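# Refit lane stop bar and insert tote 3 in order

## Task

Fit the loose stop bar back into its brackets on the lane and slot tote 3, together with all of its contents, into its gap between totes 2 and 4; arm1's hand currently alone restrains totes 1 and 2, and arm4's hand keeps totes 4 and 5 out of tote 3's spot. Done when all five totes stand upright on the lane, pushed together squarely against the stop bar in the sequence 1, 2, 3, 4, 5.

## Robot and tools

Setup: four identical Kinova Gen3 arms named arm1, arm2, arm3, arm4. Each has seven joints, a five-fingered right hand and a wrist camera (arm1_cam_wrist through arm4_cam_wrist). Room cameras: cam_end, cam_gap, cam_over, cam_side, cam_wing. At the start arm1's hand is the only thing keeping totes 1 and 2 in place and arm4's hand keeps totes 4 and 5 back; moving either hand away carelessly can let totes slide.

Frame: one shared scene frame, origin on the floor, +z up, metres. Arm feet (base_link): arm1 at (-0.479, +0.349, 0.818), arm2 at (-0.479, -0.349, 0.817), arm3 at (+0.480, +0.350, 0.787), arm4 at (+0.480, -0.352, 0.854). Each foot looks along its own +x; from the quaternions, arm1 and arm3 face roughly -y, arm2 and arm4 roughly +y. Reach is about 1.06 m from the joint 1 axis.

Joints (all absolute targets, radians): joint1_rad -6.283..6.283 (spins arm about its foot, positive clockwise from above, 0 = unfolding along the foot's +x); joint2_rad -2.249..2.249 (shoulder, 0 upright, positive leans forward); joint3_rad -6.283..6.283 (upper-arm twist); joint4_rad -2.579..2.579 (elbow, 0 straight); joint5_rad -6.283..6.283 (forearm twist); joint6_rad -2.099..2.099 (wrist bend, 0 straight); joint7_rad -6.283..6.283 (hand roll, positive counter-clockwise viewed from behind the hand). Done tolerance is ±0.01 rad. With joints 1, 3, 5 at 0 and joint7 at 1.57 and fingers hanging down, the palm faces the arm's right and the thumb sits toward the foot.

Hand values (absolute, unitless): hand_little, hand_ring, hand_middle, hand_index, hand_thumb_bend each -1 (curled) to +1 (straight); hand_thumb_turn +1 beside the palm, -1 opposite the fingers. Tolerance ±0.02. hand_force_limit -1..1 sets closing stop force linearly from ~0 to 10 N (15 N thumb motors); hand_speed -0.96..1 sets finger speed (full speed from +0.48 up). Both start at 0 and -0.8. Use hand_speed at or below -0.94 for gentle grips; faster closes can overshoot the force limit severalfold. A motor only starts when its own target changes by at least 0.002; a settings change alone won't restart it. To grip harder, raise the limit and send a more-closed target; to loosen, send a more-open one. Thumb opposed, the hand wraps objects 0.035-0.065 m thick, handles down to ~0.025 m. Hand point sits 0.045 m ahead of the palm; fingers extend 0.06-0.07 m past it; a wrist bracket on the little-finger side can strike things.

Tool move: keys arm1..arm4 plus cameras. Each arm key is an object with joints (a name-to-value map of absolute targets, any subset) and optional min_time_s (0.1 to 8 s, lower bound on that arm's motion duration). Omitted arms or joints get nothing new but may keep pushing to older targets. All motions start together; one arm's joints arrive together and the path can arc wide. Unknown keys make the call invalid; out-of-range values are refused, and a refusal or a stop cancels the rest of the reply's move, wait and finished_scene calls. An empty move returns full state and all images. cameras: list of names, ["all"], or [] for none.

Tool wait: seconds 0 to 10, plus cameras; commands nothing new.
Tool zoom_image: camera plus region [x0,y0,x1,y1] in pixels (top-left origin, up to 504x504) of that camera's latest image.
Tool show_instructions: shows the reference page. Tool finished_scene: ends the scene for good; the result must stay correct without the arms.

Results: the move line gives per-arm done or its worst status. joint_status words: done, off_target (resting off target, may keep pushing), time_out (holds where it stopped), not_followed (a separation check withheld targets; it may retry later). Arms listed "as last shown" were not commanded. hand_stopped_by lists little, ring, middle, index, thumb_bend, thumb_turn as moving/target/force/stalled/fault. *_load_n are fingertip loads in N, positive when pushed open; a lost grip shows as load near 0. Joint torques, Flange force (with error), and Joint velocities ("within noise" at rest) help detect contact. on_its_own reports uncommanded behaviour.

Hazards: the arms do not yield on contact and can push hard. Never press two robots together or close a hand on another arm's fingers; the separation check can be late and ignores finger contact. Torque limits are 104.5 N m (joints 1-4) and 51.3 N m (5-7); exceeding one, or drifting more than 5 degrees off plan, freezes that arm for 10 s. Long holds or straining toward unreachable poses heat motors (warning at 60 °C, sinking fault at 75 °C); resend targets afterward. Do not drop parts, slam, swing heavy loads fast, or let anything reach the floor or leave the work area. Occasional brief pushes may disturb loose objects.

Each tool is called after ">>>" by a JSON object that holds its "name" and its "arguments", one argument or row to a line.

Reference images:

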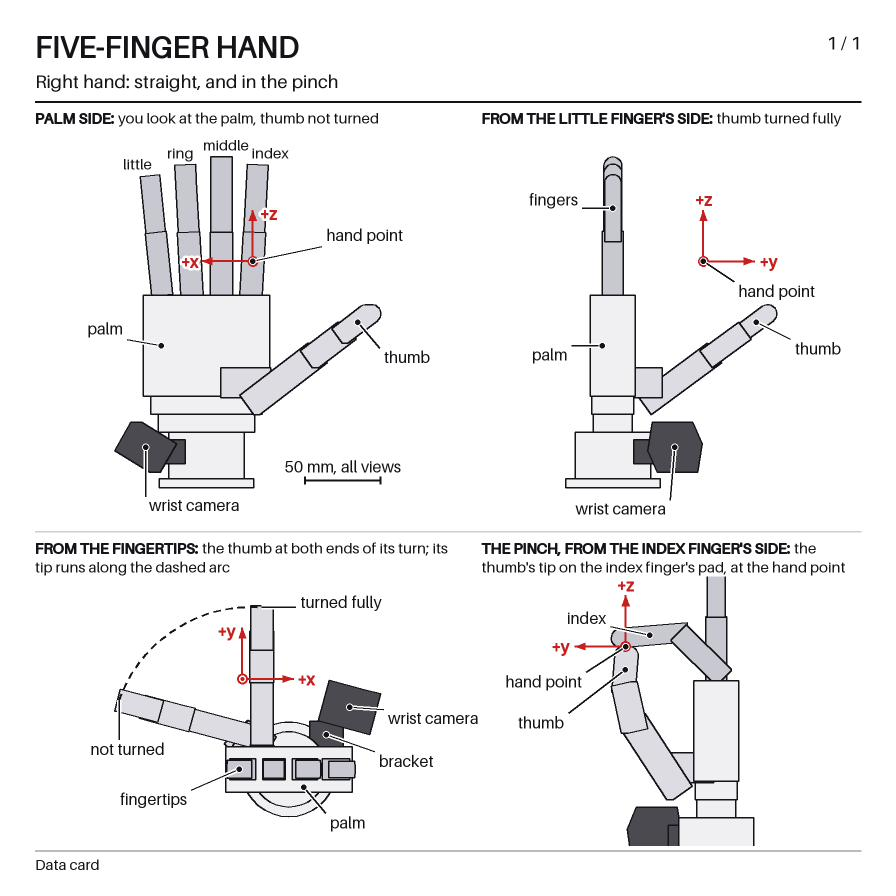

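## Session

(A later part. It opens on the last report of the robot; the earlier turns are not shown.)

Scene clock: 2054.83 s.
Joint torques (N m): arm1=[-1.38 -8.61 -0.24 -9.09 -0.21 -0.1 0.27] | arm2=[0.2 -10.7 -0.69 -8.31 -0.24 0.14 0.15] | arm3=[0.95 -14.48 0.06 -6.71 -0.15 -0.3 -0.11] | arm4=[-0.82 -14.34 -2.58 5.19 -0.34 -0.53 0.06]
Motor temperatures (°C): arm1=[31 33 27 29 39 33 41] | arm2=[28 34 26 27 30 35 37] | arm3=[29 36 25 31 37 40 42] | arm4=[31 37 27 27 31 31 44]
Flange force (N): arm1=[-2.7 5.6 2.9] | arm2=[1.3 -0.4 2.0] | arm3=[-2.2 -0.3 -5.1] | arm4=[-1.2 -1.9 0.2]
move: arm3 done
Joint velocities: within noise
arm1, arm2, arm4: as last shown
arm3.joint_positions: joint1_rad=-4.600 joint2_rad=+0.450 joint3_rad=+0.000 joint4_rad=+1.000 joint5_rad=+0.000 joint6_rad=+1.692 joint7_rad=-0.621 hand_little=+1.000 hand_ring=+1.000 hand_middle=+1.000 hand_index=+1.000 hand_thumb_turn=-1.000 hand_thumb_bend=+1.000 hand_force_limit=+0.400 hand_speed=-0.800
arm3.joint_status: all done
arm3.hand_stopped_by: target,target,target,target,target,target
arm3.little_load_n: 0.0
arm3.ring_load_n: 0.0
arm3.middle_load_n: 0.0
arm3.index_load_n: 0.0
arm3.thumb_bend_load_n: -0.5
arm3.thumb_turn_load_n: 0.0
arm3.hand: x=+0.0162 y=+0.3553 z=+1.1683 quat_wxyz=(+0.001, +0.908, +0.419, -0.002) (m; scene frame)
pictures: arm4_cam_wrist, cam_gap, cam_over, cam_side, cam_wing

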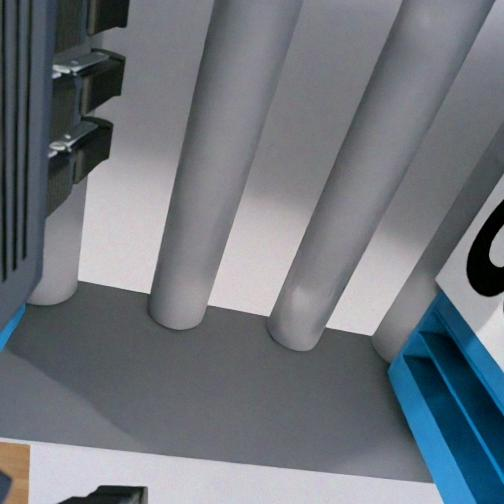

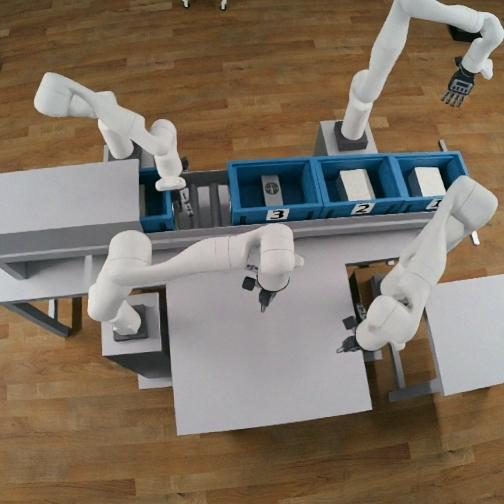

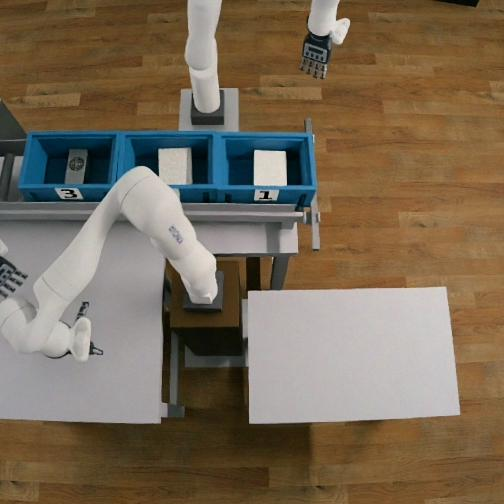

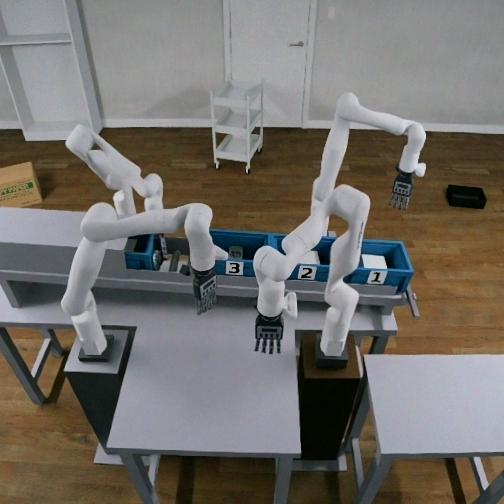

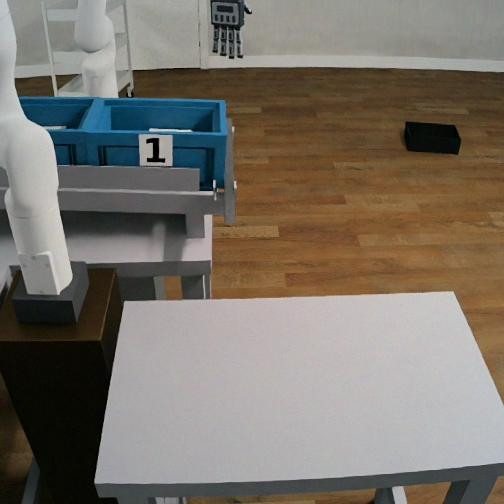

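>>> {"name": "move", "arguments": {
  "arm4": {"joints":{"joint1_rad":0.0358,"joint2_rad":0.5099,"joint3_rad":2.089,"joint4_rad":-1.7867,"joint5_rad":0.5000,"joint6_rad":-1.1367,"joint7_rad":0.4250},"min_time_s":5},
  "cameras": ["cam_gap","cam_side","arm4_cam_wrist"]
}}

>>> {"name": "zoom_image", "arguments": {
  "camera": "cam_gap",
  "region": [120, 110, 340, 250]
}}

>>> {"name": "zoom_image", "arguments": {
  "camera": "cam_side",
  "region": [110, 180, 230, 290]
}}

Scene clock: 2140.87 s.
Joint torques (N m): arm1=[-1.41 -8.65 -0.26 -9 -0.1 -0.1 0.26] | arm2=[0.21 -10.71 -0.67 -8.34 -0.19 0.16 0.14] | arm3=[0.99 -14.63 0.01 -6.74 -0.16 -0.31 -0.08] | arm4=[-1.05 -13.51 -2.21 6.33 -0.26 -0.45 0.06]
Motor temperatures (°C): arm1=[31 33 27 29 39 33 41] | arm2=[28 34 26 27 30 35 37] | arm3=[28 36 25 30 37 40 42] | arm4=[31 37 27 27 31 31 44]
Flange force (N): arm1=[-2.4 5.4 2.7] | arm2=[1.3 -0.4 2.1] | arm3=[-2.5 -0.6 -5.1] | arm4=[-1.5 -2.2 1.1]
move: arm4 done
Joint velocities: within noise
arm1, arm3: as last shown
arm2.joint_positions: joint1_rad=-1.500 joint2_rad=+0.147 joint3_rad=+0.000 joint4_rad=+1.734 joint5_rad=+0.000 joint6_rad=+1.260 joint7_rad=-1.910 hand_little=+1.000 hand_ring=+1.000 hand_middle=+1.000 hand_index=+1.000 hand_thumb_turn=-1.000 hand_thumb_bend=+1.000 hand_force_limit=+0.000 hand_speed=-0.800
arm2.joint_status: not commanded
arm2.hand_stopped_by: target,target,target,target,target,target
arm2.little_load_n: 0.0
arm2.ring_load_n: 0.0
arm2.middle_load_n: 0.0
arm2.index_load_n: 0.0
arm2.thumb_bend_load_n: 0.0
arm2.thumb_turn_load_n: -0.5
arm2.hand: x=-0.8900 y=-0.3413 z=+1.0987 quat_wxyz=(-0.002, +0.979, -0.205, +0.001) (m; scene frame)
arm3.thumb_bend_load_n: 0.0
arm3.hand: x=+0.0162 y=+0.3554 z=+1.1683 quat_wxyz=(+0.001, +0.908, +0.419, -0.002) (m; scene frame)
arm4.joint_positions: joint1_rad=+0.036 joint2_rad=+0.510 joint3_rad=+2.089 joint4_rad=-1.787 joint5_rad=+0.500 joint6_rad=-1.137 joint7_rad=+0.425 hand_little=+1.000 hand_ring=+1.000 hand_middle=+1.000 hand_index=+1.000 hand_thumb_turn=+1.000 hand_thumb_bend=+1.000 hand_force_limit=+0.000 hand_speed=-0.800
arm4.joint_status: all done
arm4.hand_stopped_by: target,target,target,target,target,target
arm4.little_load_n: 0.0
arm4.ring_load_n: 0.0
arm4.middle_load_n: 0.0
arm4.index_load_n: 0.0
arm4.thumb_bend_load_n: 0.0
arm4.thumb_turn_load_n: 0.0
arm4.hand: x=+0.1847 y=-0.0024 z=+1.0552 quat_wxyz=(+0.000, -0.707, +0.708, +0.000) (m; scene frame)
pictures: arm4_cam_wrist, cam_gap, cam_side

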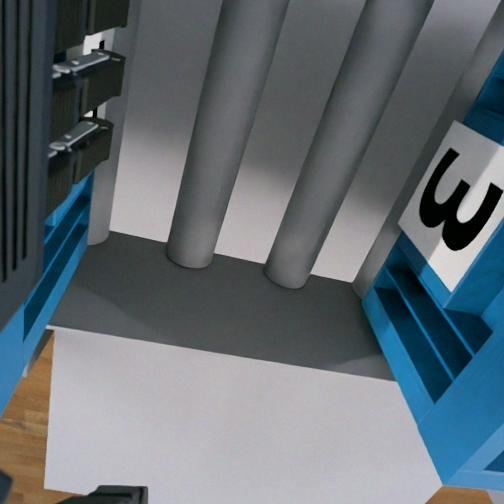

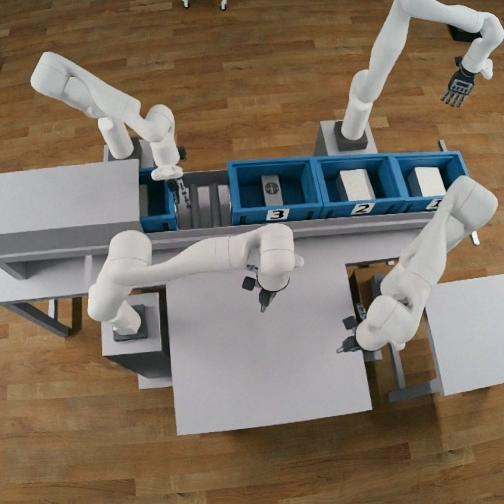

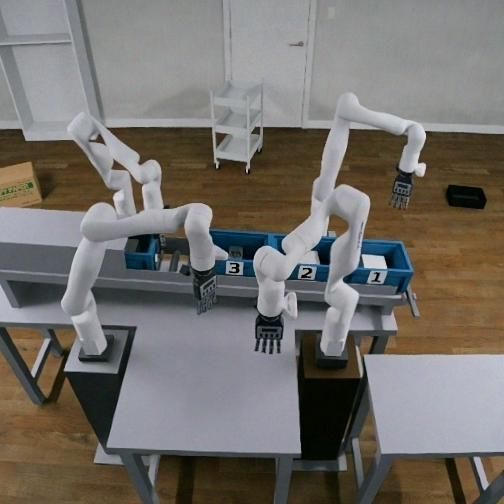

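Scaled by 2.291.

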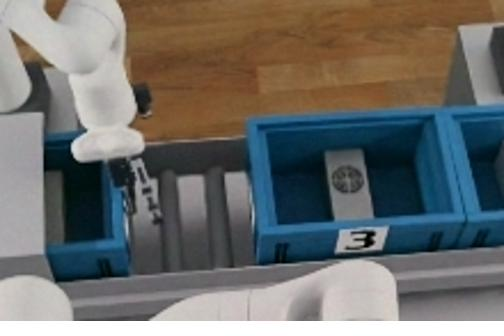

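Scaled by 4.200.

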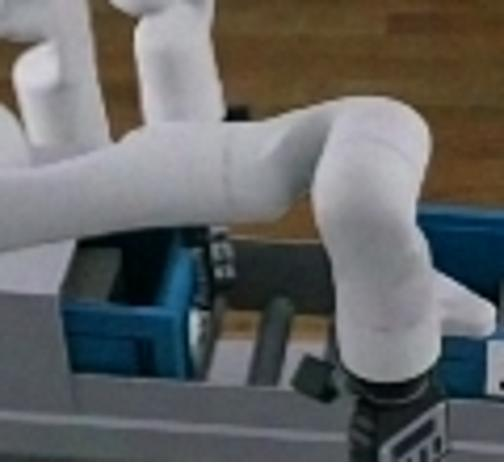

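>>> {"name": "move", "arguments": {
  "arm4": {"joints":{"joint1_rad":0.0408,"joint2_rad":0.5822,"joint3_rad":2.089,"joint4_rad":-1.6951,"joint5_rad":0.5537,"joint6_rad":-1.1902,"joint7_rad":0.4505},"min_time_s":4},
  "cameras": ["cam_gap","cam_side","arm4_cam_wrist"]
}}

>>> {"name": "zoom_image", "arguments": {
  "camera": "cam_gap",
  "region": [120, 110, 340, 250]
}}

Scene clock: 2148.33 s.
Joint torques (N m): arm1=[-1.3 -8.56 -0.24 -8.97 -0.21 -0.16 0.32] | arm2=[0.23 -10.72 -0.67 -8.32 -0.21 0.15 0.18] | arm3=[0.95 -14.6 0.07 -6.74 -0.13 -0.33 -0.11] | arm4=[-0.78 -14.73 -2.31 6.3 -0.17 -0.54 0.03]
Motor temperatures (°C): arm1=[31 33 27 29 39 33 41] | arm2=[28 34 26 27 30 35 37] | arm3=[28 36 25 30 37 40 42] | arm4=[31 37 27 27 31 31 44]
Flange force (N): arm1=[-2.7 5.2 2.3] | arm2=[1.3 -0.2 2.0] | arm3=[-2.4 -0.6 -5.2] | arm4=[-0.7 -1.9 0.9]
move: arm4 done
Joint velocities: within noise
arm1, arm2, arm3: as last shown
arm2.thumb_turn_load_n: 0.0
arm4.joint_positions: joint1_rad=+0.041 joint2_rad=+0.582 joint3_rad=+2.089 joint4_rad=-1.695 joint5_rad=+0.554 joint6_rad=-1.190 joint7_rad=+0.450 hand_little=+1.000 hand_ring=+1.000 hand_middle=+1.000 hand_index=+1.000 hand_thumb_turn=+1.000 hand_thumb_bend=+1.000 hand_force_limit=+0.000 hand_speed=-0.800
arm4.joint_status: all done
arm4.hand_stopped_by: target,target,target,target,target,target
arm4.little_load_n: 0.0
arm4.ring_load_n: 0.0
arm4.middle_load_n: 0.0
arm4.index_load_n: -0.5
arm4.thumb_bend_load_n: -0.5
arm4.thumb_turn_load_n: 0.0
arm4.hand: x=+0.1847 y=+0.0332 z=+1.0552 quat_wxyz=(+0.000, -0.707, +0.708, +0.000) (m; scene frame)
pictures: arm4_cam_wrist, cam_gap, cam_side

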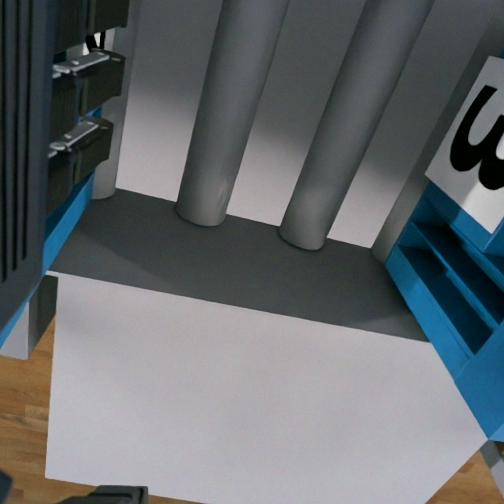

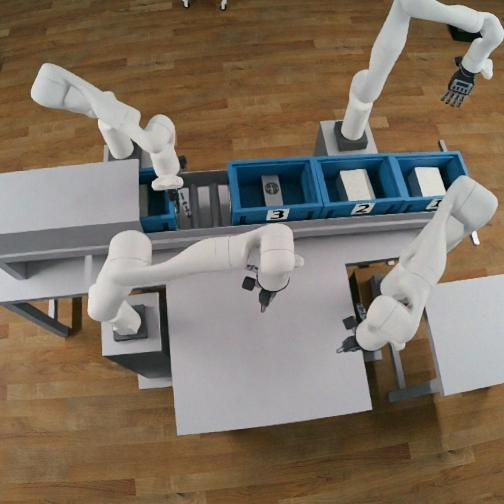

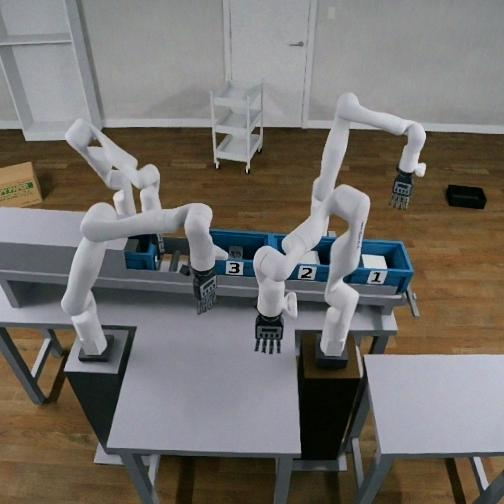

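Scaled by 2.291.

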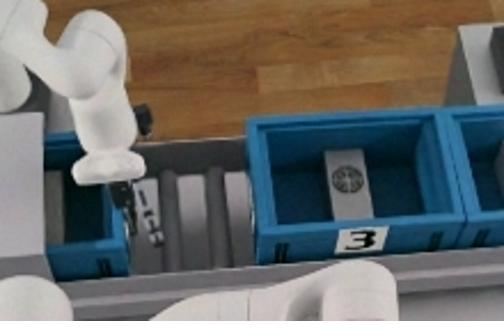

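>>> {"name": "move", "arguments": {
  "arm4": {"joints":{"joint1_rad":-0.1112,"joint2_rad":0.6683,"joint3_rad":2.089,"joint4_rad":-1.5911,"joint5_rad":0.6170,"joint6_rad":-1.2460,"joint7_rad":0.3299},"min_time_s":4},
  "cameras": ["cam_gap","arm4_cam_wrist"]
}}

>>> {"name": "zoom_image", "arguments": {
  "camera": "cam_gap",
  "region": [120, 110, 340, 250]
}}

Scene clock: 2160.33 s.
Joint torques (N m): arm1=[-1.34 -8.72 -0.1 -8.93 -0.2 -0.16 0.26] | arm2=[0.17 -10.72 -0.64 -8.34 -0.24 0.14 0.15] | arm3=[0.99 -14.66 -0.02 -6.74 -0.18 -0.37 -0.08] | arm4=[-1.17 -16.3 -3.13 6.01 -0.42 -0.52 0.05]
Motor temperatures (°C): arm1=[31 33 27 29 39 33 41] | arm2=[28 34 26 27 30 35 37] | arm3=[28 37 25 30 37 40 42] | arm4=[31 37 27 28 31 31 44]
Flange force (N): arm1=[-2.3 5.0 2.3] | arm2=[1.3 -0.4 2.1] | arm3=[-2.6 -0.7 -5.3] | arm4=[-1.6 -2.1 1.2]
move: arm4 done
Joint velocities: within noise
arm1, arm2, arm3: as last shown
arm2.thumb_turn_load_n: 0.5
arm3.thumb_turn_load_n: 0.5
arm4.joint_positions: joint1_rad=-0.111 joint2_rad=+0.668 joint3_rad=+2.089 joint4_rad=-1.591 joint5_rad=+0.617 joint6_rad=-1.246 joint7_rad=+0.330 hand_little=+1.000 hand_ring=+1.000 hand_middle=+1.000 hand_index=+1.000 hand_thumb_turn=+1.000 hand_thumb_bend=+1.000 hand_force_limit=+0.000 hand_speed=-0.800
arm4.joint_status: all done
arm4.hand_stopped_by: target,target,target,target,target,target
arm4.little_load_n: 0.0
arm4.ring_load_n: 0.0
arm4.middle_load_n: 0.0
arm4.index_load_n: 0.0
arm4.thumb_bend_load_n: 0.0
arm4.thumb_turn_load_n: 0.0
arm4.hand: x=+0.1296 y=+0.0332 z=+1.0513 quat_wxyz=(+0.000, -0.707, +0.708, +0.000) (m; scene frame)
pictures: arm4_cam_wrist, cam_gap

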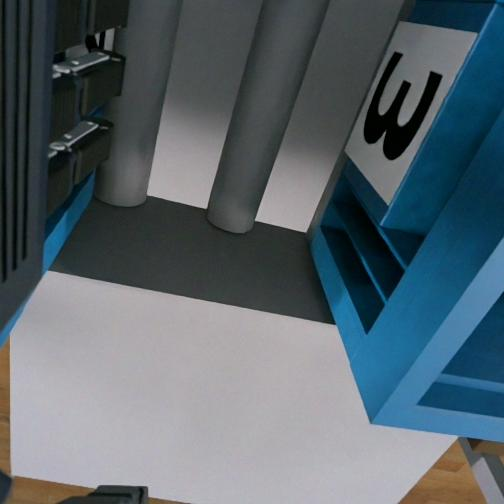

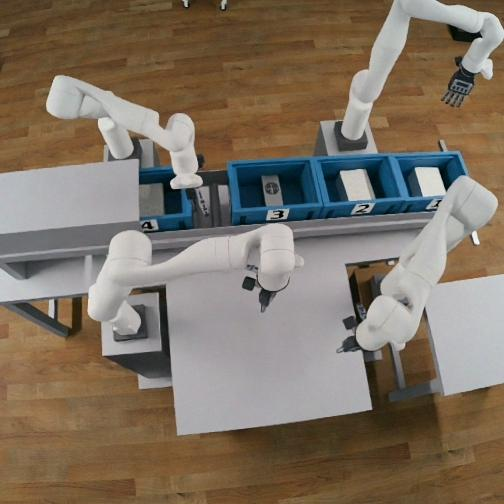

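Scaled by 2.291.

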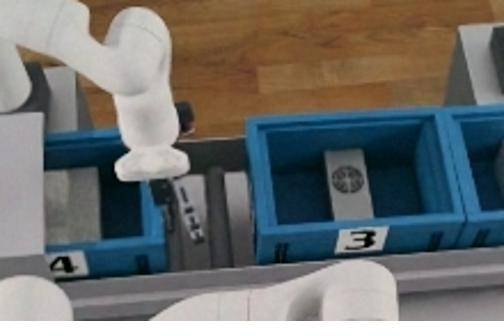

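>>> {"name": "move", "arguments": {
  "arm4": {"joints":{"joint1_rad":-0.2409,"joint2_rad":0.7480,"joint3_rad":2.089,"joint4_rad":-1.4764,"joint5_rad":0.6713,"joint6_rad":-1.3061,"joint7_rad":0.2498},"min_time_s":4},
  "cameras": ["cam_gap"]
}}

>>> {"name": "zoom_image", "arguments": {
  "camera": "cam_gap",
  "region": [120, 110, 340, 250]
}}

>>> {"name": "move", "arguments": {
  "arm4": {"joints":{"joint1_rad":-0.3404,"joint2_rad":0.8137,"joint3_rad":2.089,"joint4_rad":-1.3712,"joint5_rad":0.7144,"joint6_rad":-1.3577,"joint7_rad":0.2047},"min_time_s":4},
  "cameras": ["cam_gap","arm4_cam_wrist","cam_side"]
}}

>>> {"name": "zoom_image", "arguments": {
  "camera": "cam_gap",
  "region": [120, 110, 340, 250]
}}

>>> {"name": "zoom_image", "arguments": {
  "camera": "cam_side",
  "region": [110, 180, 290, 300]
}}

Scene clock: 2169.87 s.
Joint torques (N m): arm1=[-1.29 -8.64 -0.25 -9.03 -0.22 -0.16 0.25] | arm2=[0.21 -10.68 -0.64 -8.36 -0.21 0.18 0.18] | arm3=[0.96 -14.6 0.03 -6.74 -0.13 -0.34 -0.12] | arm4=[-1.13 -17.73 -3.57 5.76 -0.49 -0.54 0.05]
Motor temperatures (°C): arm1=[31 33 27 29 39 33 41] | arm2=[28 34 26 27 30 35 37] | arm3=[28 37 25 30 37 40 42] | arm4=[31 37 27 28 31 31 44]
Flange force (N): arm1=[-2.6 5.4 2.5] | arm2=[1.5 -0.3 2.2] | arm3=[-2.4 -0.6 -5.2] | arm4=[-1.8 -1.5 1.3]
move: arm4 done
Joint velocities: within noise
arm1, arm2, arm3: as last shown
arm1.thumb_bend_load_n: -0.5
arm2.little_load_n: 0.5
arm2.thumb_bend_load_n: -0.5
arm2.thumb_turn_load_n: 0.0
arm3.thumb_turn_load_n: 0.0
arm4.joint_positions: joint1_rad=-0.241 joint2_rad=+0.748 joint3_rad=+2.089 joint4_rad=-1.476 joint5_rad=+0.671 joint6_rad=-1.306 joint7_rad=+0.250 hand_little=+1.000 hand_ring=+1.000 hand_middle=+1.000 hand_index=+1.000 hand_thumb_turn=+1.000 hand_thumb_bend=+1.000 hand_force_limit=+0.000 hand_speed=-0.800
arm4.joint_status: all done
arm4.hand_stopped_by: target,target,target,target,target,target
arm4.little_load_n: 0.0
arm4.ring_load_n: 0.0
arm4.middle_load_n: 0.0
arm4.index_load_n: 0.0
arm4.thumb_bend_load_n: 0.0
arm4.thumb_turn_load_n: 0.0
arm4.hand: x=+0.0796 y=+0.0332 z=+1.0482 quat_wxyz=(+0.000, -0.707, +0.708, +0.000) (m; scene frame)
pictures: cam_gap

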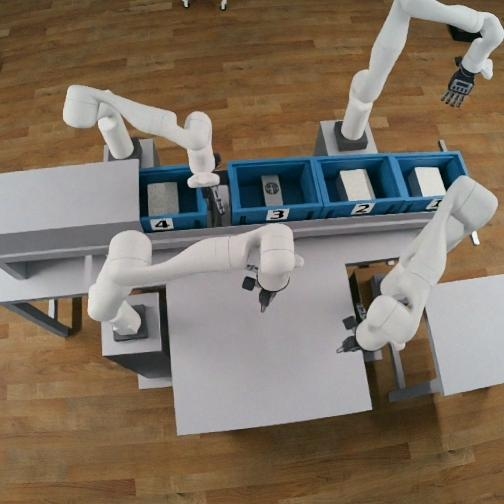

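Scaled by 2.291.

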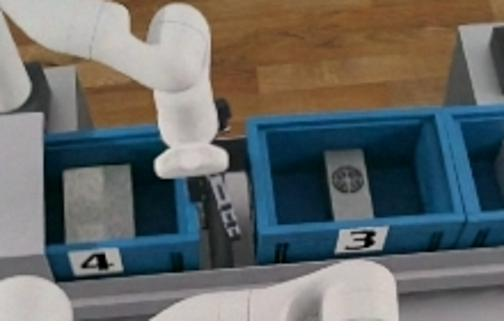

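Scene clock: 2174.17 s.
Joint torques (N m): arm1=[-1.33 -8.52 -0.19 -8.99 -0.18 -0.13 0.25] | arm2=[0.19 -10.75 -0.66 -8.31 -0.22 0.16 0.17] | arm3=[0.9 -14.61 -0.01 -6.72 -0.13 -0.33 -0.1] | arm4=[-1.13 -19 -3.74 5.69 -0.43 -0.52 0.05]
Motor temperatures (°C): arm1=[31 33 27 29 39 33 41] | arm2=[28 34 26 27 30 35 37] | arm3=[28 37 25 30 37 40 42] | arm4=[31 36 27 28 31 31 44]
Flange force (N): arm1=[-2.7 5.5 2.5] | arm2=[1.2 -0.3 2.1] | arm3=[-2.4 -0.7 -5.3] | arm4=[-1.5 -1.5 1.3]
move: arm4 done
Joint velocities: within noise
arm1.joint_positions: joint1_rad=-2.400 joint2_rad=+0.100 joint3_rad=+0.000 joint4_rad=+1.600 joint5_rad=+0.000 joint6_rad=+1.440 joint7_rad=+0.769 hand_little=+1.000 hand_ring=+1.000 hand_middle=+1.000 hand_index=+1.000 hand_thumb_turn=-1.000 hand_thumb_bend=+1.000 hand_force_limit=+0.400 hand_speed=-0.800
arm1.joint_status: not commanded
arm1.hand_stopped_by: target,target,target,target,target,target
arm1.little_load_n: 0.0
arm1.ring_load_n: 0.0
arm1.middle_load_n: 0.0
arm1.index_load_n: 0.0
arm1.thumb_bend_load_n: 0.0
arm1.thumb_turn_load_n: 0.0
arm1.hand: x=-0.2470 y=+0.5259 z=+1.1594 quat_wxyz=(+0.004, +1.000, -0.007, +0.006) (m; scene frame)
arm2, arm3: as last shown
arm2.little_load_n: 0.0
arm2.thumb_bend_load_n: 0.0
arm2.thumb_turn_load_n: -0.5
arm4.joint_positions: joint1_rad=-0.340 joint2_rad=+0.814 joint3_rad=+2.089 joint4_rad=-1.371 joint5_rad=+0.714 joint6_rad=-1.358 joint7_rad=+0.205 hand_little=+1.000 hand_ring=+1.000 hand_middle=+1.000 hand_index=+1.000 hand_thumb_turn=+1.000 hand_thumb_bend=+1.000 hand_force_limit=+0.000 hand_speed=-0.800
arm4.joint_status: all done
arm4.hand_stopped_by: target,target,target,target,target,target
arm4.little_load_n: 0.0
arm4.ring_load_n: 0.0
arm4.middle_load_n: 0.0
arm4.index_load_n: 0.0
arm4.thumb_bend_load_n: 0.0
arm4.thumb_turn_load_n: 0.0
arm4.hand: x=+0.0396 y=+0.0333 z=+1.0452 quat_wxyz=(+0.000, -0.707, +0.708, +0.000) (m; scene frame)
pictures: arm4_cam_wrist, cam_gap, cam_side

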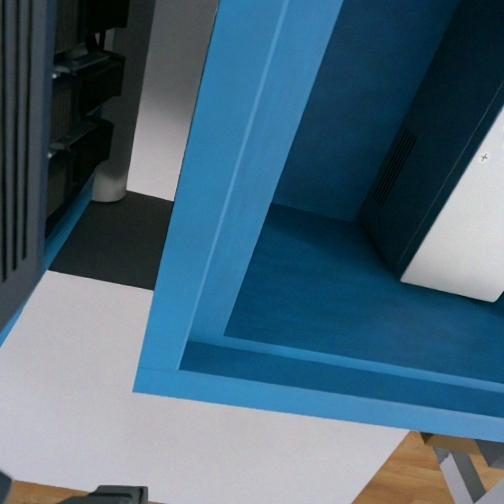

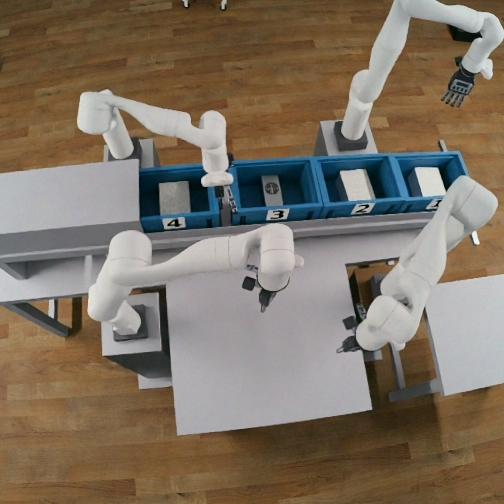

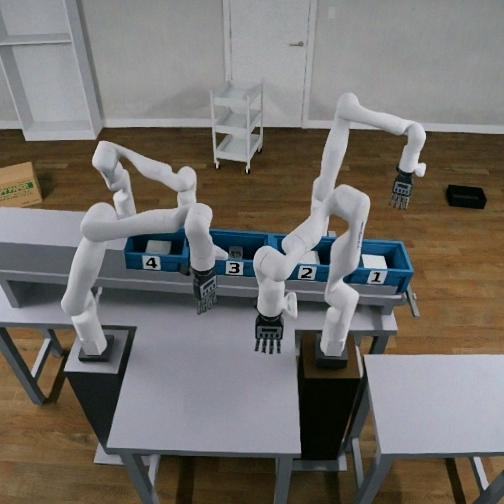

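Scaled by 2.291.

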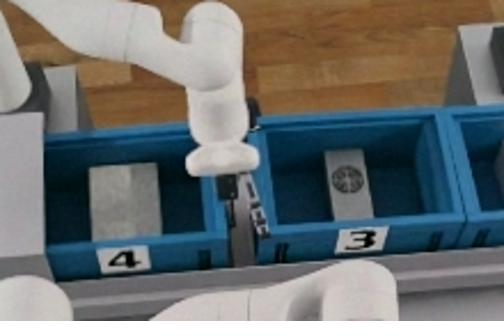

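Scaled by 2.800.

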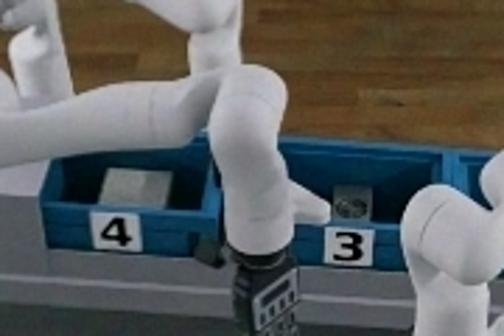

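>>> {"name": "move", "arguments": {
  "arm4": {"joints":{"joint1_rad":-0.3972,"joint2_rad":0.8514,"joint3_rad":2.089,"joint4_rad":-1.3033,"joint5_rad":0.7383,"joint6_rad":-1.3901,"joint7_rad":0.1870},"min_time_s":4},
  "cameras": ["cam_gap","arm4_cam_wrist","cam_over"]
}}

>>> {"name": "zoom_image", "arguments": {
  "camera": "cam_gap",
  "region": [160, 130, 280, 230]
}}

>>> {"name": "zoom_image", "arguments": {
  "camera": "cam_over",
  "region": [0, 110, 120, 230]
}}

Scene clock: 2190.97 s.
Joint torques (N m): arm1=[-1.37 -8.59 -0.2 -8.87 -0.17 -0.16 0.32] | arm2=[0.18 -10.69 -0.65 -8.33 -0.22 0.16 0.16] | arm3=[0.96 -14.57 -0.04 -6.67 -0.07 -0.29 -0.07] | arm4=[-1.2 -19.75 -3.92 5.57 -0.48 -0.52 0.01]
Motor temperatures (°C): arm1=[31 33 27 29 39 33 41] | arm2=[28 34 26 27 30 35 37] | arm3=[28 37 25 30 37 40 42] | arm4=[31 36 27 28 31 31 44]
Flange force (N): arm1=[-2.4 5.0 2.0] | arm2=[1.4 -0.4 2.1] | arm3=[-2.5 -0.7 -5.3] | arm4=[-1.8 -1.3 1.4]
move: arm4 done
Joint velocities: within noise
arm1, arm2, arm3: as last shown
arm2.index_load_n: 0.5
arm2.thumb_turn_load_n: 0.0
arm4.joint_positions: joint1_rad=-0.397 joint2_rad=+0.851 joint3_rad=+2.089 joint4_rad=-1.303 joint5_rad=+0.738 joint6_rad=-1.390 joint7_rad=+0.187 hand_little=+1.000 hand_ring=+1.000 hand_middle=+1.000 hand_index=+1.000 hand_thumb_turn=+1.000 hand_thumb_bend=+1.000 hand_force_limit=+0.000 hand_speed=-0.800
arm4.joint_status: all done
arm4.hand_stopped_by: target,target,target,target,target,target
arm4.little_load_n: 0.0
arm4.ring_load_n: 0.0
arm4.middle_load_n: 0.0
arm4.index_load_n: 0.0
arm4.thumb_bend_load_n: 0.0
arm4.thumb_turn_load_n: 0.0
arm4.hand: x=+0.0166 y=+0.0333 z=+1.0438 quat_wxyz=(+0.000, -0.707, +0.708, +0.000) (m; scene frame)
pictures: arm4_cam_wrist, cam_gap, cam_over

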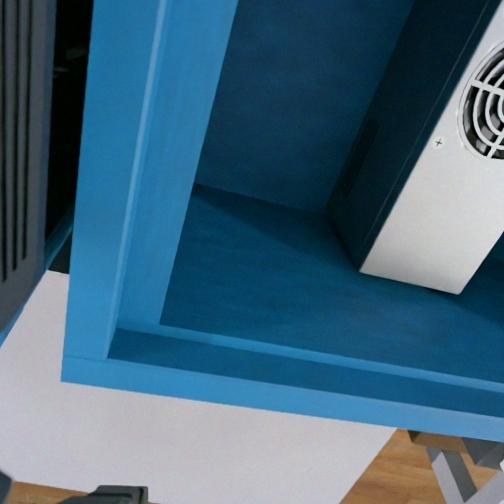

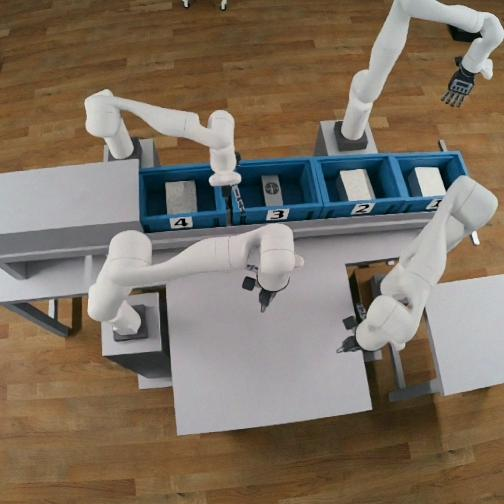

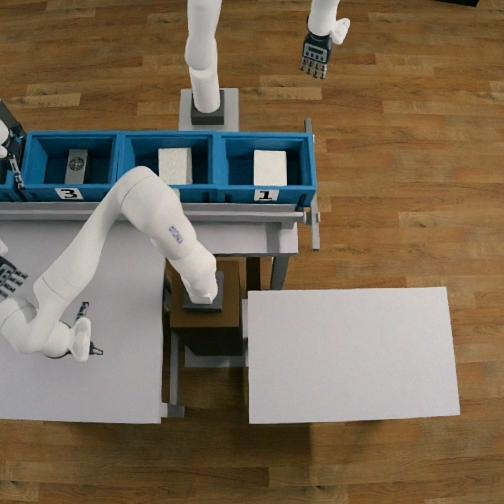

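Scaled by 4.200.

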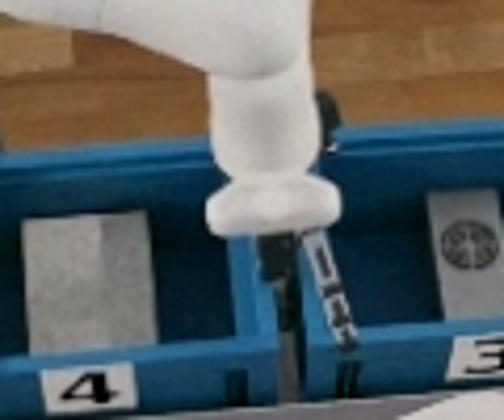

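Scaled by 4.200.

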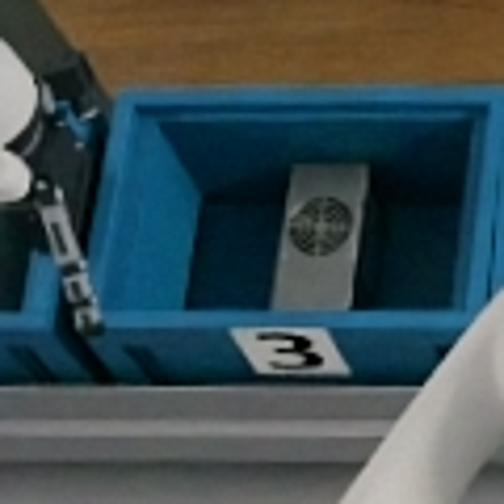

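>>> {"name": "move", "arguments": {
  "arm4": {"joints":{"joint1_rad":-0.4050,"joint2_rad":0.8563,"joint4_rad":-1.2942,"joint5_rad":0.7413,"joint6_rad":-1.3944,"joint7_rad":0.1851},"min_time_s":2},
  "cameras": ["cam_gap","arm4_cam_wrist"]
}}

>>> {"name": "zoom_image", "arguments": {
  "camera": "cam_gap",
  "region": [160, 130, 280, 230]
}}

>>> {"name": "zoom_image", "arguments": {
  "camera": "arm4_cam_wrist",
  "region": [0, 0, 250, 300]
}}

Scene clock: 2219.13 s.
Joint torques (N m): arm1=[-1.3 -8.61 -0.38 -8.97 -0.19 -0.11 0.25] | arm2=[0.25 -10.7 -0.68 -8.31 -0.21 0.17 0.17] | arm3=[0.98 -14.56 -0.08 -6.68 -0.16 -0.34 -0.09] | arm4=[-1.26 -20.02 -4 5.58 -0.52 -0.53 0.04]
Motor temperatures (°C): arm1=[31 33 27 29 39 33 41] | arm2=[28 34 26 27 30 35 37] | arm3=[28 37 25 30 37 40 42] | arm4=[31 36 27 28 31 31 44]
Flange force (N): arm1=[-2.4 5.4 2.5] | arm2=[1.3 -0.3 2.1] | arm3=[-2.5 -0.7 -5.4] | arm4=[-1.9 -1.3 1.8]
move: arm4 done
Joint velocities: within noise
arm1, arm2, arm3: as last shown
arm2.index_load_n: 0.0
arm4.joint_positions: joint1_rad=-0.405 joint2_rad=+0.856 joint3_rad=+2.089 joint4_rad=-1.294 joint5_rad=+0.741 joint6_rad=-1.394 joint7_rad=+0.185 hand_little=+1.000 hand_ring=+1.000 hand_middle=+1.000 hand_index=+1.000 hand_thumb_turn=+1.000 hand_thumb_bend=+1.000 hand_force_limit=+0.000 hand_speed=-0.800
arm4.joint_status: all done
arm4.hand_stopped_by: target,target,target,target,target,target
arm4.little_load_n: 0.0
arm4.ring_load_n: 0.0
arm4.middle_load_n: 0.0
arm4.index_load_n: -0.5
arm4.thumb_bend_load_n: 0.0
arm4.thumb_turn_load_n: 0.0
arm4.hand: x=+0.0134 y=+0.0331 z=+1.0436 quat_wxyz=(+0.000, -0.707, +0.707, +0.000) (m; scene frame)
pictures: arm4_cam_wrist, cam_gap

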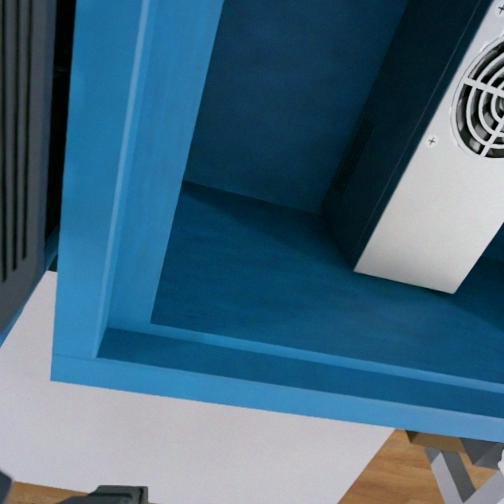

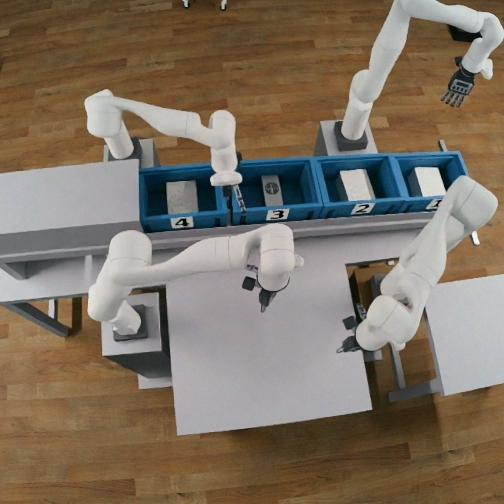

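Scaled by 4.200.

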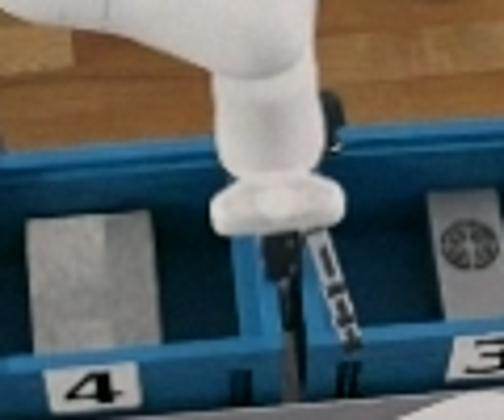

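Scaled by 1.680.

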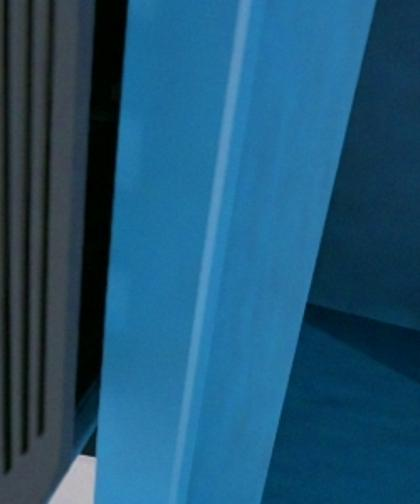

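>>> {"name": "move", "arguments": {
  "arm4": {"joints":{"joint1_rad":-0.4138,"joint2_rad":0.8251,"joint4_rad":-1.2440,"joint5_rad":0.7100,"joint6_rad":-1.4489,"joint7_rad":0.2139},"min_time_s":5},
  "cameras": ["cam_gap"]
}}

>>> {"name": "move", "arguments": {
  "arm4": {"joints":{"joint1_rad":-0.4249,"joint2_rad":0.7997,"joint4_rad":-1.1907,"joint5_rad":0.6857,"joint6_rad":-1.5044,"joint7_rad":0.2394},"min_time_s":5},
  "cameras": ["cam_gap","arm4_cam_wrist"]
}}

>>> {"name": "zoom_image", "arguments": {
  "camera": "cam_gap",
  "region": [160, 130, 280, 230]
}}

Scene clock: 2229.17 s.
Joint torques (N m): arm1=[-1.31 -8.68 -0.13 -8.96 -0.24 -0.15 0.26] | arm2=[0.17 -10.75 -0.61 -8.32 -0.22 0.18 0.16] | arm3=[0.94 -14.66 0.02 -6.67 -0.19 -0.37 -0.1] | arm4=[-0.95 -20.13 -3.62 5.91 -0.34 -0.69 0.06]
Motor temperatures (°C): arm1=[31 33 27 29 39 33 41] | arm2=[28 34 26 27 30 35 37] | arm3=[28 37 25 30 37 40 42] | arm4=[31 37 27 28 31 31 44]
Flange force (N): arm1=[-2.5 5.1 2.4] | arm2=[1.2 -0.3 2.2] | arm3=[-2.7 -1.0 -5.6] | arm4=[-1.4 -0.9 2.4]
move: arm4 done
Joint velocities: within noise
arm1, arm2: as last shown
arm3.joint_positions: joint1_rad=-4.600 joint2_rad=+0.450 joint3_rad=+0.000 joint4_rad=+1.000 joint5_rad=+0.000 joint6_rad=+1.692 joint7_rad=-0.621 hand_little=+1.000 hand_ring=+1.000 hand_middle=+1.000 hand_index=+1.000 hand_thumb_turn=-1.000 hand_thumb_bend=+1.000 hand_force_limit=+0.400 hand_speed=-0.800
arm3.joint_status: not commanded
arm3.hand_stopped_by: target,target,target,target,target,target
arm3.little_load_n: 0.0
arm3.ring_load_n: 0.0
arm3.middle_load_n: 0.0
arm3.index_load_n: 0.0
arm3.thumb_bend_load_n: 0.0
arm3.thumb_turn_load_n: 0.0
arm3.hand: x=+0.0162 y=+0.3554 z=+1.1683 quat_wxyz=(+0.001, +0.908, +0.419, -0.002) (m; scene frame)
arm4.joint_positions: joint1_rad=-0.414 joint2_rad=+0.825 joint3_rad=+2.089 joint4_rad=-1.244 joint5_rad=+0.710 joint6_rad=-1.449 joint7_rad=+0.214 hand_little=+1.000 hand_ring=+1.000 hand_middle=+1.000 hand_index=+1.000 hand_thumb_turn=+1.000 hand_thumb_bend=+1.000 hand_force_limit=+0.000 hand_speed=-0.800
arm4.joint_status: all done
arm4.hand_stopped_by: target,target,target,target,target,target
arm4.little_load_n: 0.0
arm4.ring_load_n: 0.0
arm4.middle_load_n: 0.0
arm4.index_load_n: -0.5
arm4.thumb_bend_load_n: 0.0
arm4.thumb_turn_load_n: 0.0
arm4.hand: x=+0.0136 y=+0.0333 z=+1.0702 quat_wxyz=(+0.000, -0.707, +0.708, +0.000) (m; scene frame)
pictures: cam_gap

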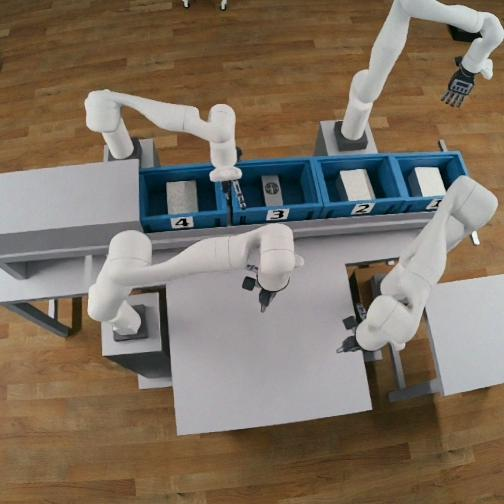

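Scene clock: 2234.47 s.
Joint torques (N m): arm1=[-1.31 -8.59 -0.21 -8.89 -0.2 -0.1 0.29] | arm2=[0.19 -10.68 -0.65 -8.32 -0.28 0.13 0.16] | arm3=[0.98 -14.62 0.04 -6.71 -0.1 -0.34 -0.05] | arm4=[-1.13 -20 -3.56 6.15 -0.34 -0.59 0.03]
Motor temperatures (°C): arm1=[31 33 27 29 39 33 41] | arm2=[28 34 26 27 30 35 37] | arm3=[28 37 25 30 37 40 42] | arm4=[31 37 27 28 31 31 44]
Flange force (N): arm1=[-2.5 5.1 2.3] | arm2=[1.4 -0.4 2.0] | arm3=[-2.6 -0.7 -5.4] | arm4=[-1.3 -1.5 2.4]
move: arm4 done
Joint velocities: within noise
arm1, arm3: as last shown
arm2.joint_positions: joint1_rad=-1.500 joint2_rad=+0.147 joint3_rad=+0.000 joint4_rad=+1.734 joint5_rad=+0.000 joint6_rad=+1.260 joint7_rad=-1.910 hand_little=+1.000 hand_ring=+1.000 hand_middle=+1.000 hand_index=+1.000 hand_thumb_turn=-1.000 hand_thumb_bend=+1.000 hand_force_limit=+0.000 hand_speed=-0.800
arm2.joint_status: not commanded
arm2.hand_stopped_by: target,target,target,target,target,target
arm2.little_load_n: 0.0
arm2.ring_load_n: 0.0
arm2.middle_load_n: 0.0
arm2.index_load_n: 0.0
arm2.thumb_bend_load_n: 0.0
arm2.thumb_turn_load_n: 0.0
arm2.hand: x=-0.8900 y=-0.3413 z=+1.0987 quat_wxyz=(-0.002, +0.979, -0.205, +0.001) (m; scene frame)
arm3.thumb_bend_load_n: -0.5
arm4.joint_positions: joint1_rad=-0.425 joint2_rad=+0.800 joint3_rad=+2.089 joint4_rad=-1.191 joint5_rad=+0.686 joint6_rad=-1.504 joint7_rad=+0.239 hand_little=+1.000 hand_ring=+1.000 hand_middle=+1.000 hand_index=+1.000 hand_thumb_turn=+1.000 hand_thumb_bend=+1.000 hand_force_limit=+0.000 hand_speed=-0.800
arm4.joint_status: all done
arm4.hand_stopped_by: target,target,target,target,target,target
arm4.little_load_n: 0.0
arm4.ring_load_n: 0.0
arm4.middle_load_n: 0.0
arm4.index_load_n: -1.0
arm4.thumb_bend_load_n: 0.0
arm4.thumb_turn_load_n: 0.0
arm4.hand: x=+0.0135 y=+0.0333 z=+1.0952 quat_wxyz=(+0.000, -0.707, +0.708, +0.000) (m; scene frame)
pictures: arm4_cam_wrist, cam_gap

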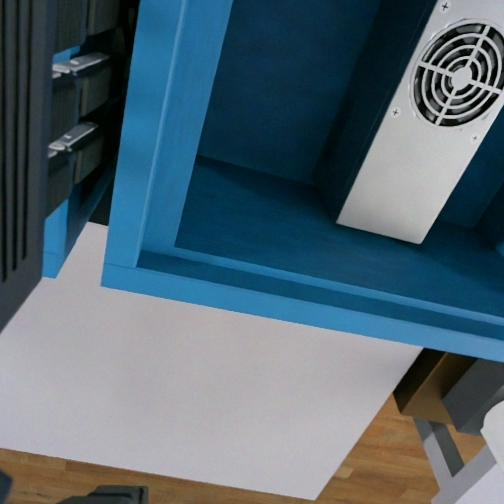

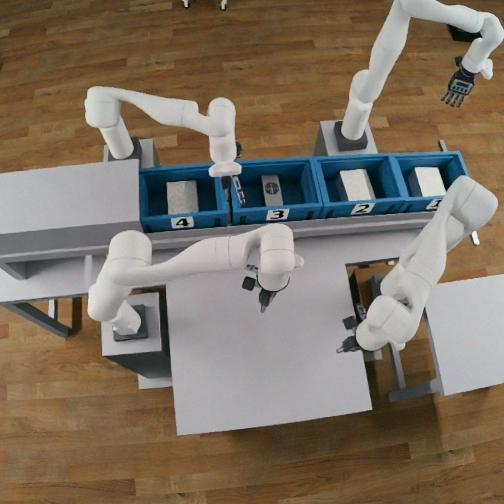

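Scaled by 4.200.

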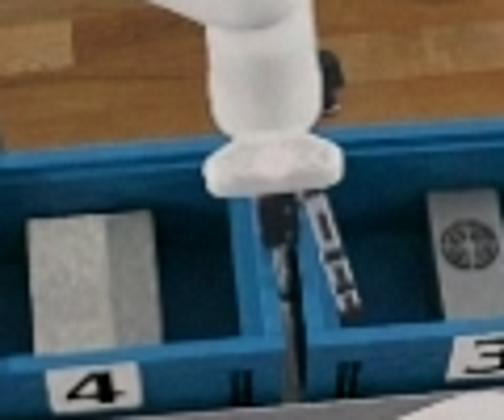

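>>> {"name": "move", "arguments": {
  "arm4": {"joints": {"joint1_rad": -0.4335, "joint2_rad": 0.7870, "joint4_rad": -1.1547, "joint5_rad": 0.6749, "joint6_rad": -1.5403, "joint7_rad": 0.2538}, "min_time_s": 6},
  "cameras": ["cam_gap", "cam_over"]
}}

>>> {"name": "zoom_image", "arguments": {
  "camera": "cam_gap",
  "region": [120, 110, 340, 250]
}}

Scene clock: 2252.53 s.
Joint torques (N m): arm1=[-1.38 -8.65 -0.2 -8.95 -0.15 -0.18 0.28] | arm2=[0.19 -10.72 -0.63 -8.31 -0.23 0.13 0.19] | arm3=[0.93 -14.61 0.02 -6.64 -0.16 -0.34 -0.08] | arm4=[-1.07 -20.08 -3.41 6.23 -0.33 -0.54 0.09]
Motor temperatures (°C): arm1=[31 33 27 29 39 33 41] | arm2=[28 34 26 27 30 35 37] | arm3=[28 37 25 30 37 40 42] | arm4=[31 38 28 28 31 31 44]
Flange force (N): arm1=[-2.4 5.2 2.2] | arm2=[1.3 -0.2 2.0] | arm3=[-2.7 -1.0 -5.6] | arm4=[-1.3 -1.2 2.5]
move: arm4 done
Joint velocities: within noise
arm1, arm2, arm3: as last shown
arm3.thumb_bend_load_n: 0.0
arm4.joint_positions: joint1_rad=-0.434 joint2_rad=+0.787 joint3_rad=+2.089 joint4_rad=-1.155 joint5_rad=+0.675 joint6_rad=-1.540 joint7_rad=+0.254 hand_little=+1.000 hand_ring=+1.000 hand_middle=+1.000 hand_index=+1.000 hand_thumb_turn=+1.000 hand_thumb_bend=+1.000 hand_force_limit=+0.000 hand_speed=-0.800
arm4.joint_status: all done
arm4.hand_stopped_by: target,target,target,target,target,target
arm4.little_load_n: 0.0
arm4.ring_load_n: 0.0
arm4.middle_load_n: -0.5
arm4.index_load_n: -1.5
arm4.thumb_bend_load_n: 0.0
arm4.thumb_turn_load_n: 0.0
arm4.hand: x=+0.0134 y=+0.0336 z=+1.1102 quat_wxyz=(+0.001, -0.707, +0.708, +0.000) (m; scene frame)
pictures: cam_gap, cam_over

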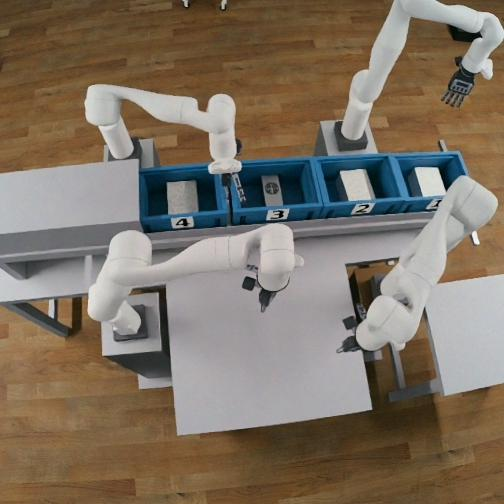

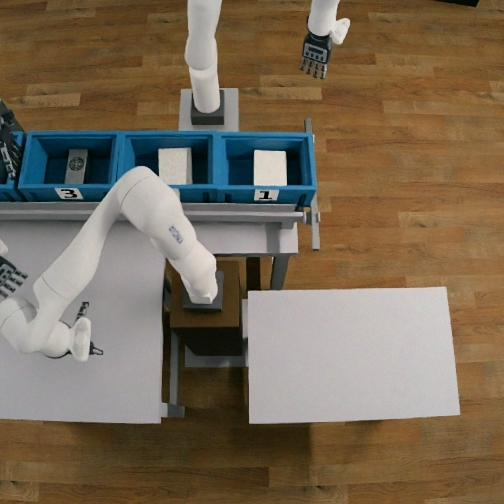

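Scaled by 2.291.

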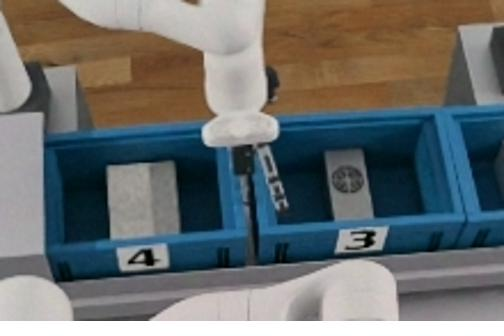

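>>> {"name": "move", "arguments": {
  "arm4": {"joints": {"joint1_rad": -0.4420, "joint2_rad": 0.7743, "joint4_rad": -1.1187, "joint5_rad": 0.6640, "joint6_rad": -1.5762, "joint7_rad": 0.2681}, "min_time_s": 6},
  "cameras": ["cam_gap", "cam_over"]
}}

>>> {"name": "zoom_image", "arguments": {
  "camera": "cam_gap",
  "region": [120, 110, 340, 250]
}}

Scene clock: 2262.73 s.
Joint torques (N m): arm1=[-1.35 -8.74 -0.21 -8.87 -0.18 -0.1 0.29] | arm2=[0.21 -10.74 -0.64 -8.37 -0.22 0.16 0.18] | arm3=[0.95 -14.59 -0.01 -6.69 -0.14 -0.36 -0.09] | arm4=[-1.55 -19.84 -3.58 6.46 -0.46 -0.14 0.07]
Motor temperatures (°C): arm1=[31 33 27 29 39 33 41] | arm2=[28 34 26 27 30 35 37] | arm3=[28 37 25 30 37 40 42] | arm4=[31 38 28 28 31 31 44]
Flange force (N): arm1=[-2.1 4.9 2.3] | arm2=[1.4 -0.3 2.2] | arm3=[-2.5 -0.8 -5.5] | arm4=[-1.3 -2.7 2.2]
move: arm4 done
Joint velocities: within noise
arm1, arm2, arm3: as last shown
arm3.thumb_bend_load_n: -0.5
arm4.joint_positions: joint1_rad=-0.442 joint2_rad=+0.774 joint3_rad=+2.089 joint4_rad=-1.119 joint5_rad=+0.664 joint6_rad=-1.576 joint7_rad=+0.268 hand_little=+1.000 hand_ring=+1.000 hand_middle=+1.000 hand_index=+1.000 hand_thumb_turn=+1.000 hand_thumb_bend=+1.000 hand_force_limit=+0.000 hand_speed=-0.800
arm4.joint_status: all done
arm4.hand_stopped_by: target,target,target,target,target,target
arm4.little_load_n: 0.0
arm4.ring_load_n: 0.0
arm4.middle_load_n: 0.0
arm4.index_load_n: 0.0
arm4.thumb_bend_load_n: 0.0
arm4.thumb_turn_load_n: 0.0
arm4.hand: x=+0.0136 y=+0.0333 z=+1.1253 quat_wxyz=(+0.000, -0.707, +0.708, +0.000) (m; scene frame)
pictures: cam_gap, cam_over

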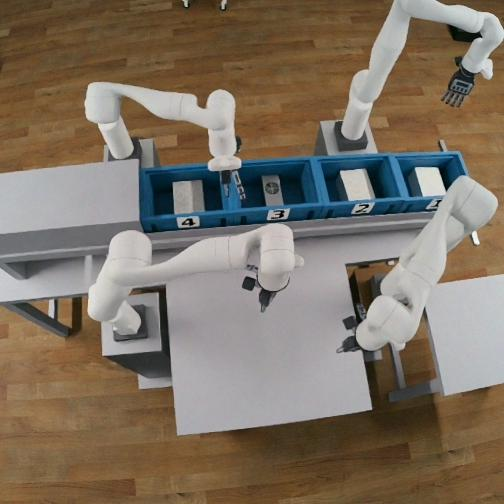

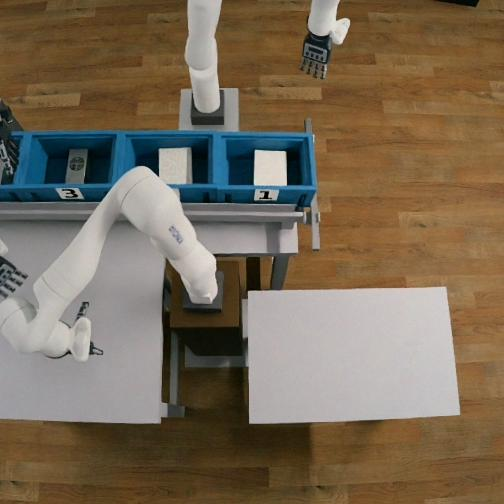

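Scaled by 2.291.

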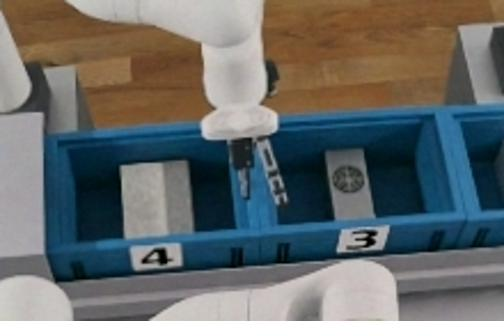

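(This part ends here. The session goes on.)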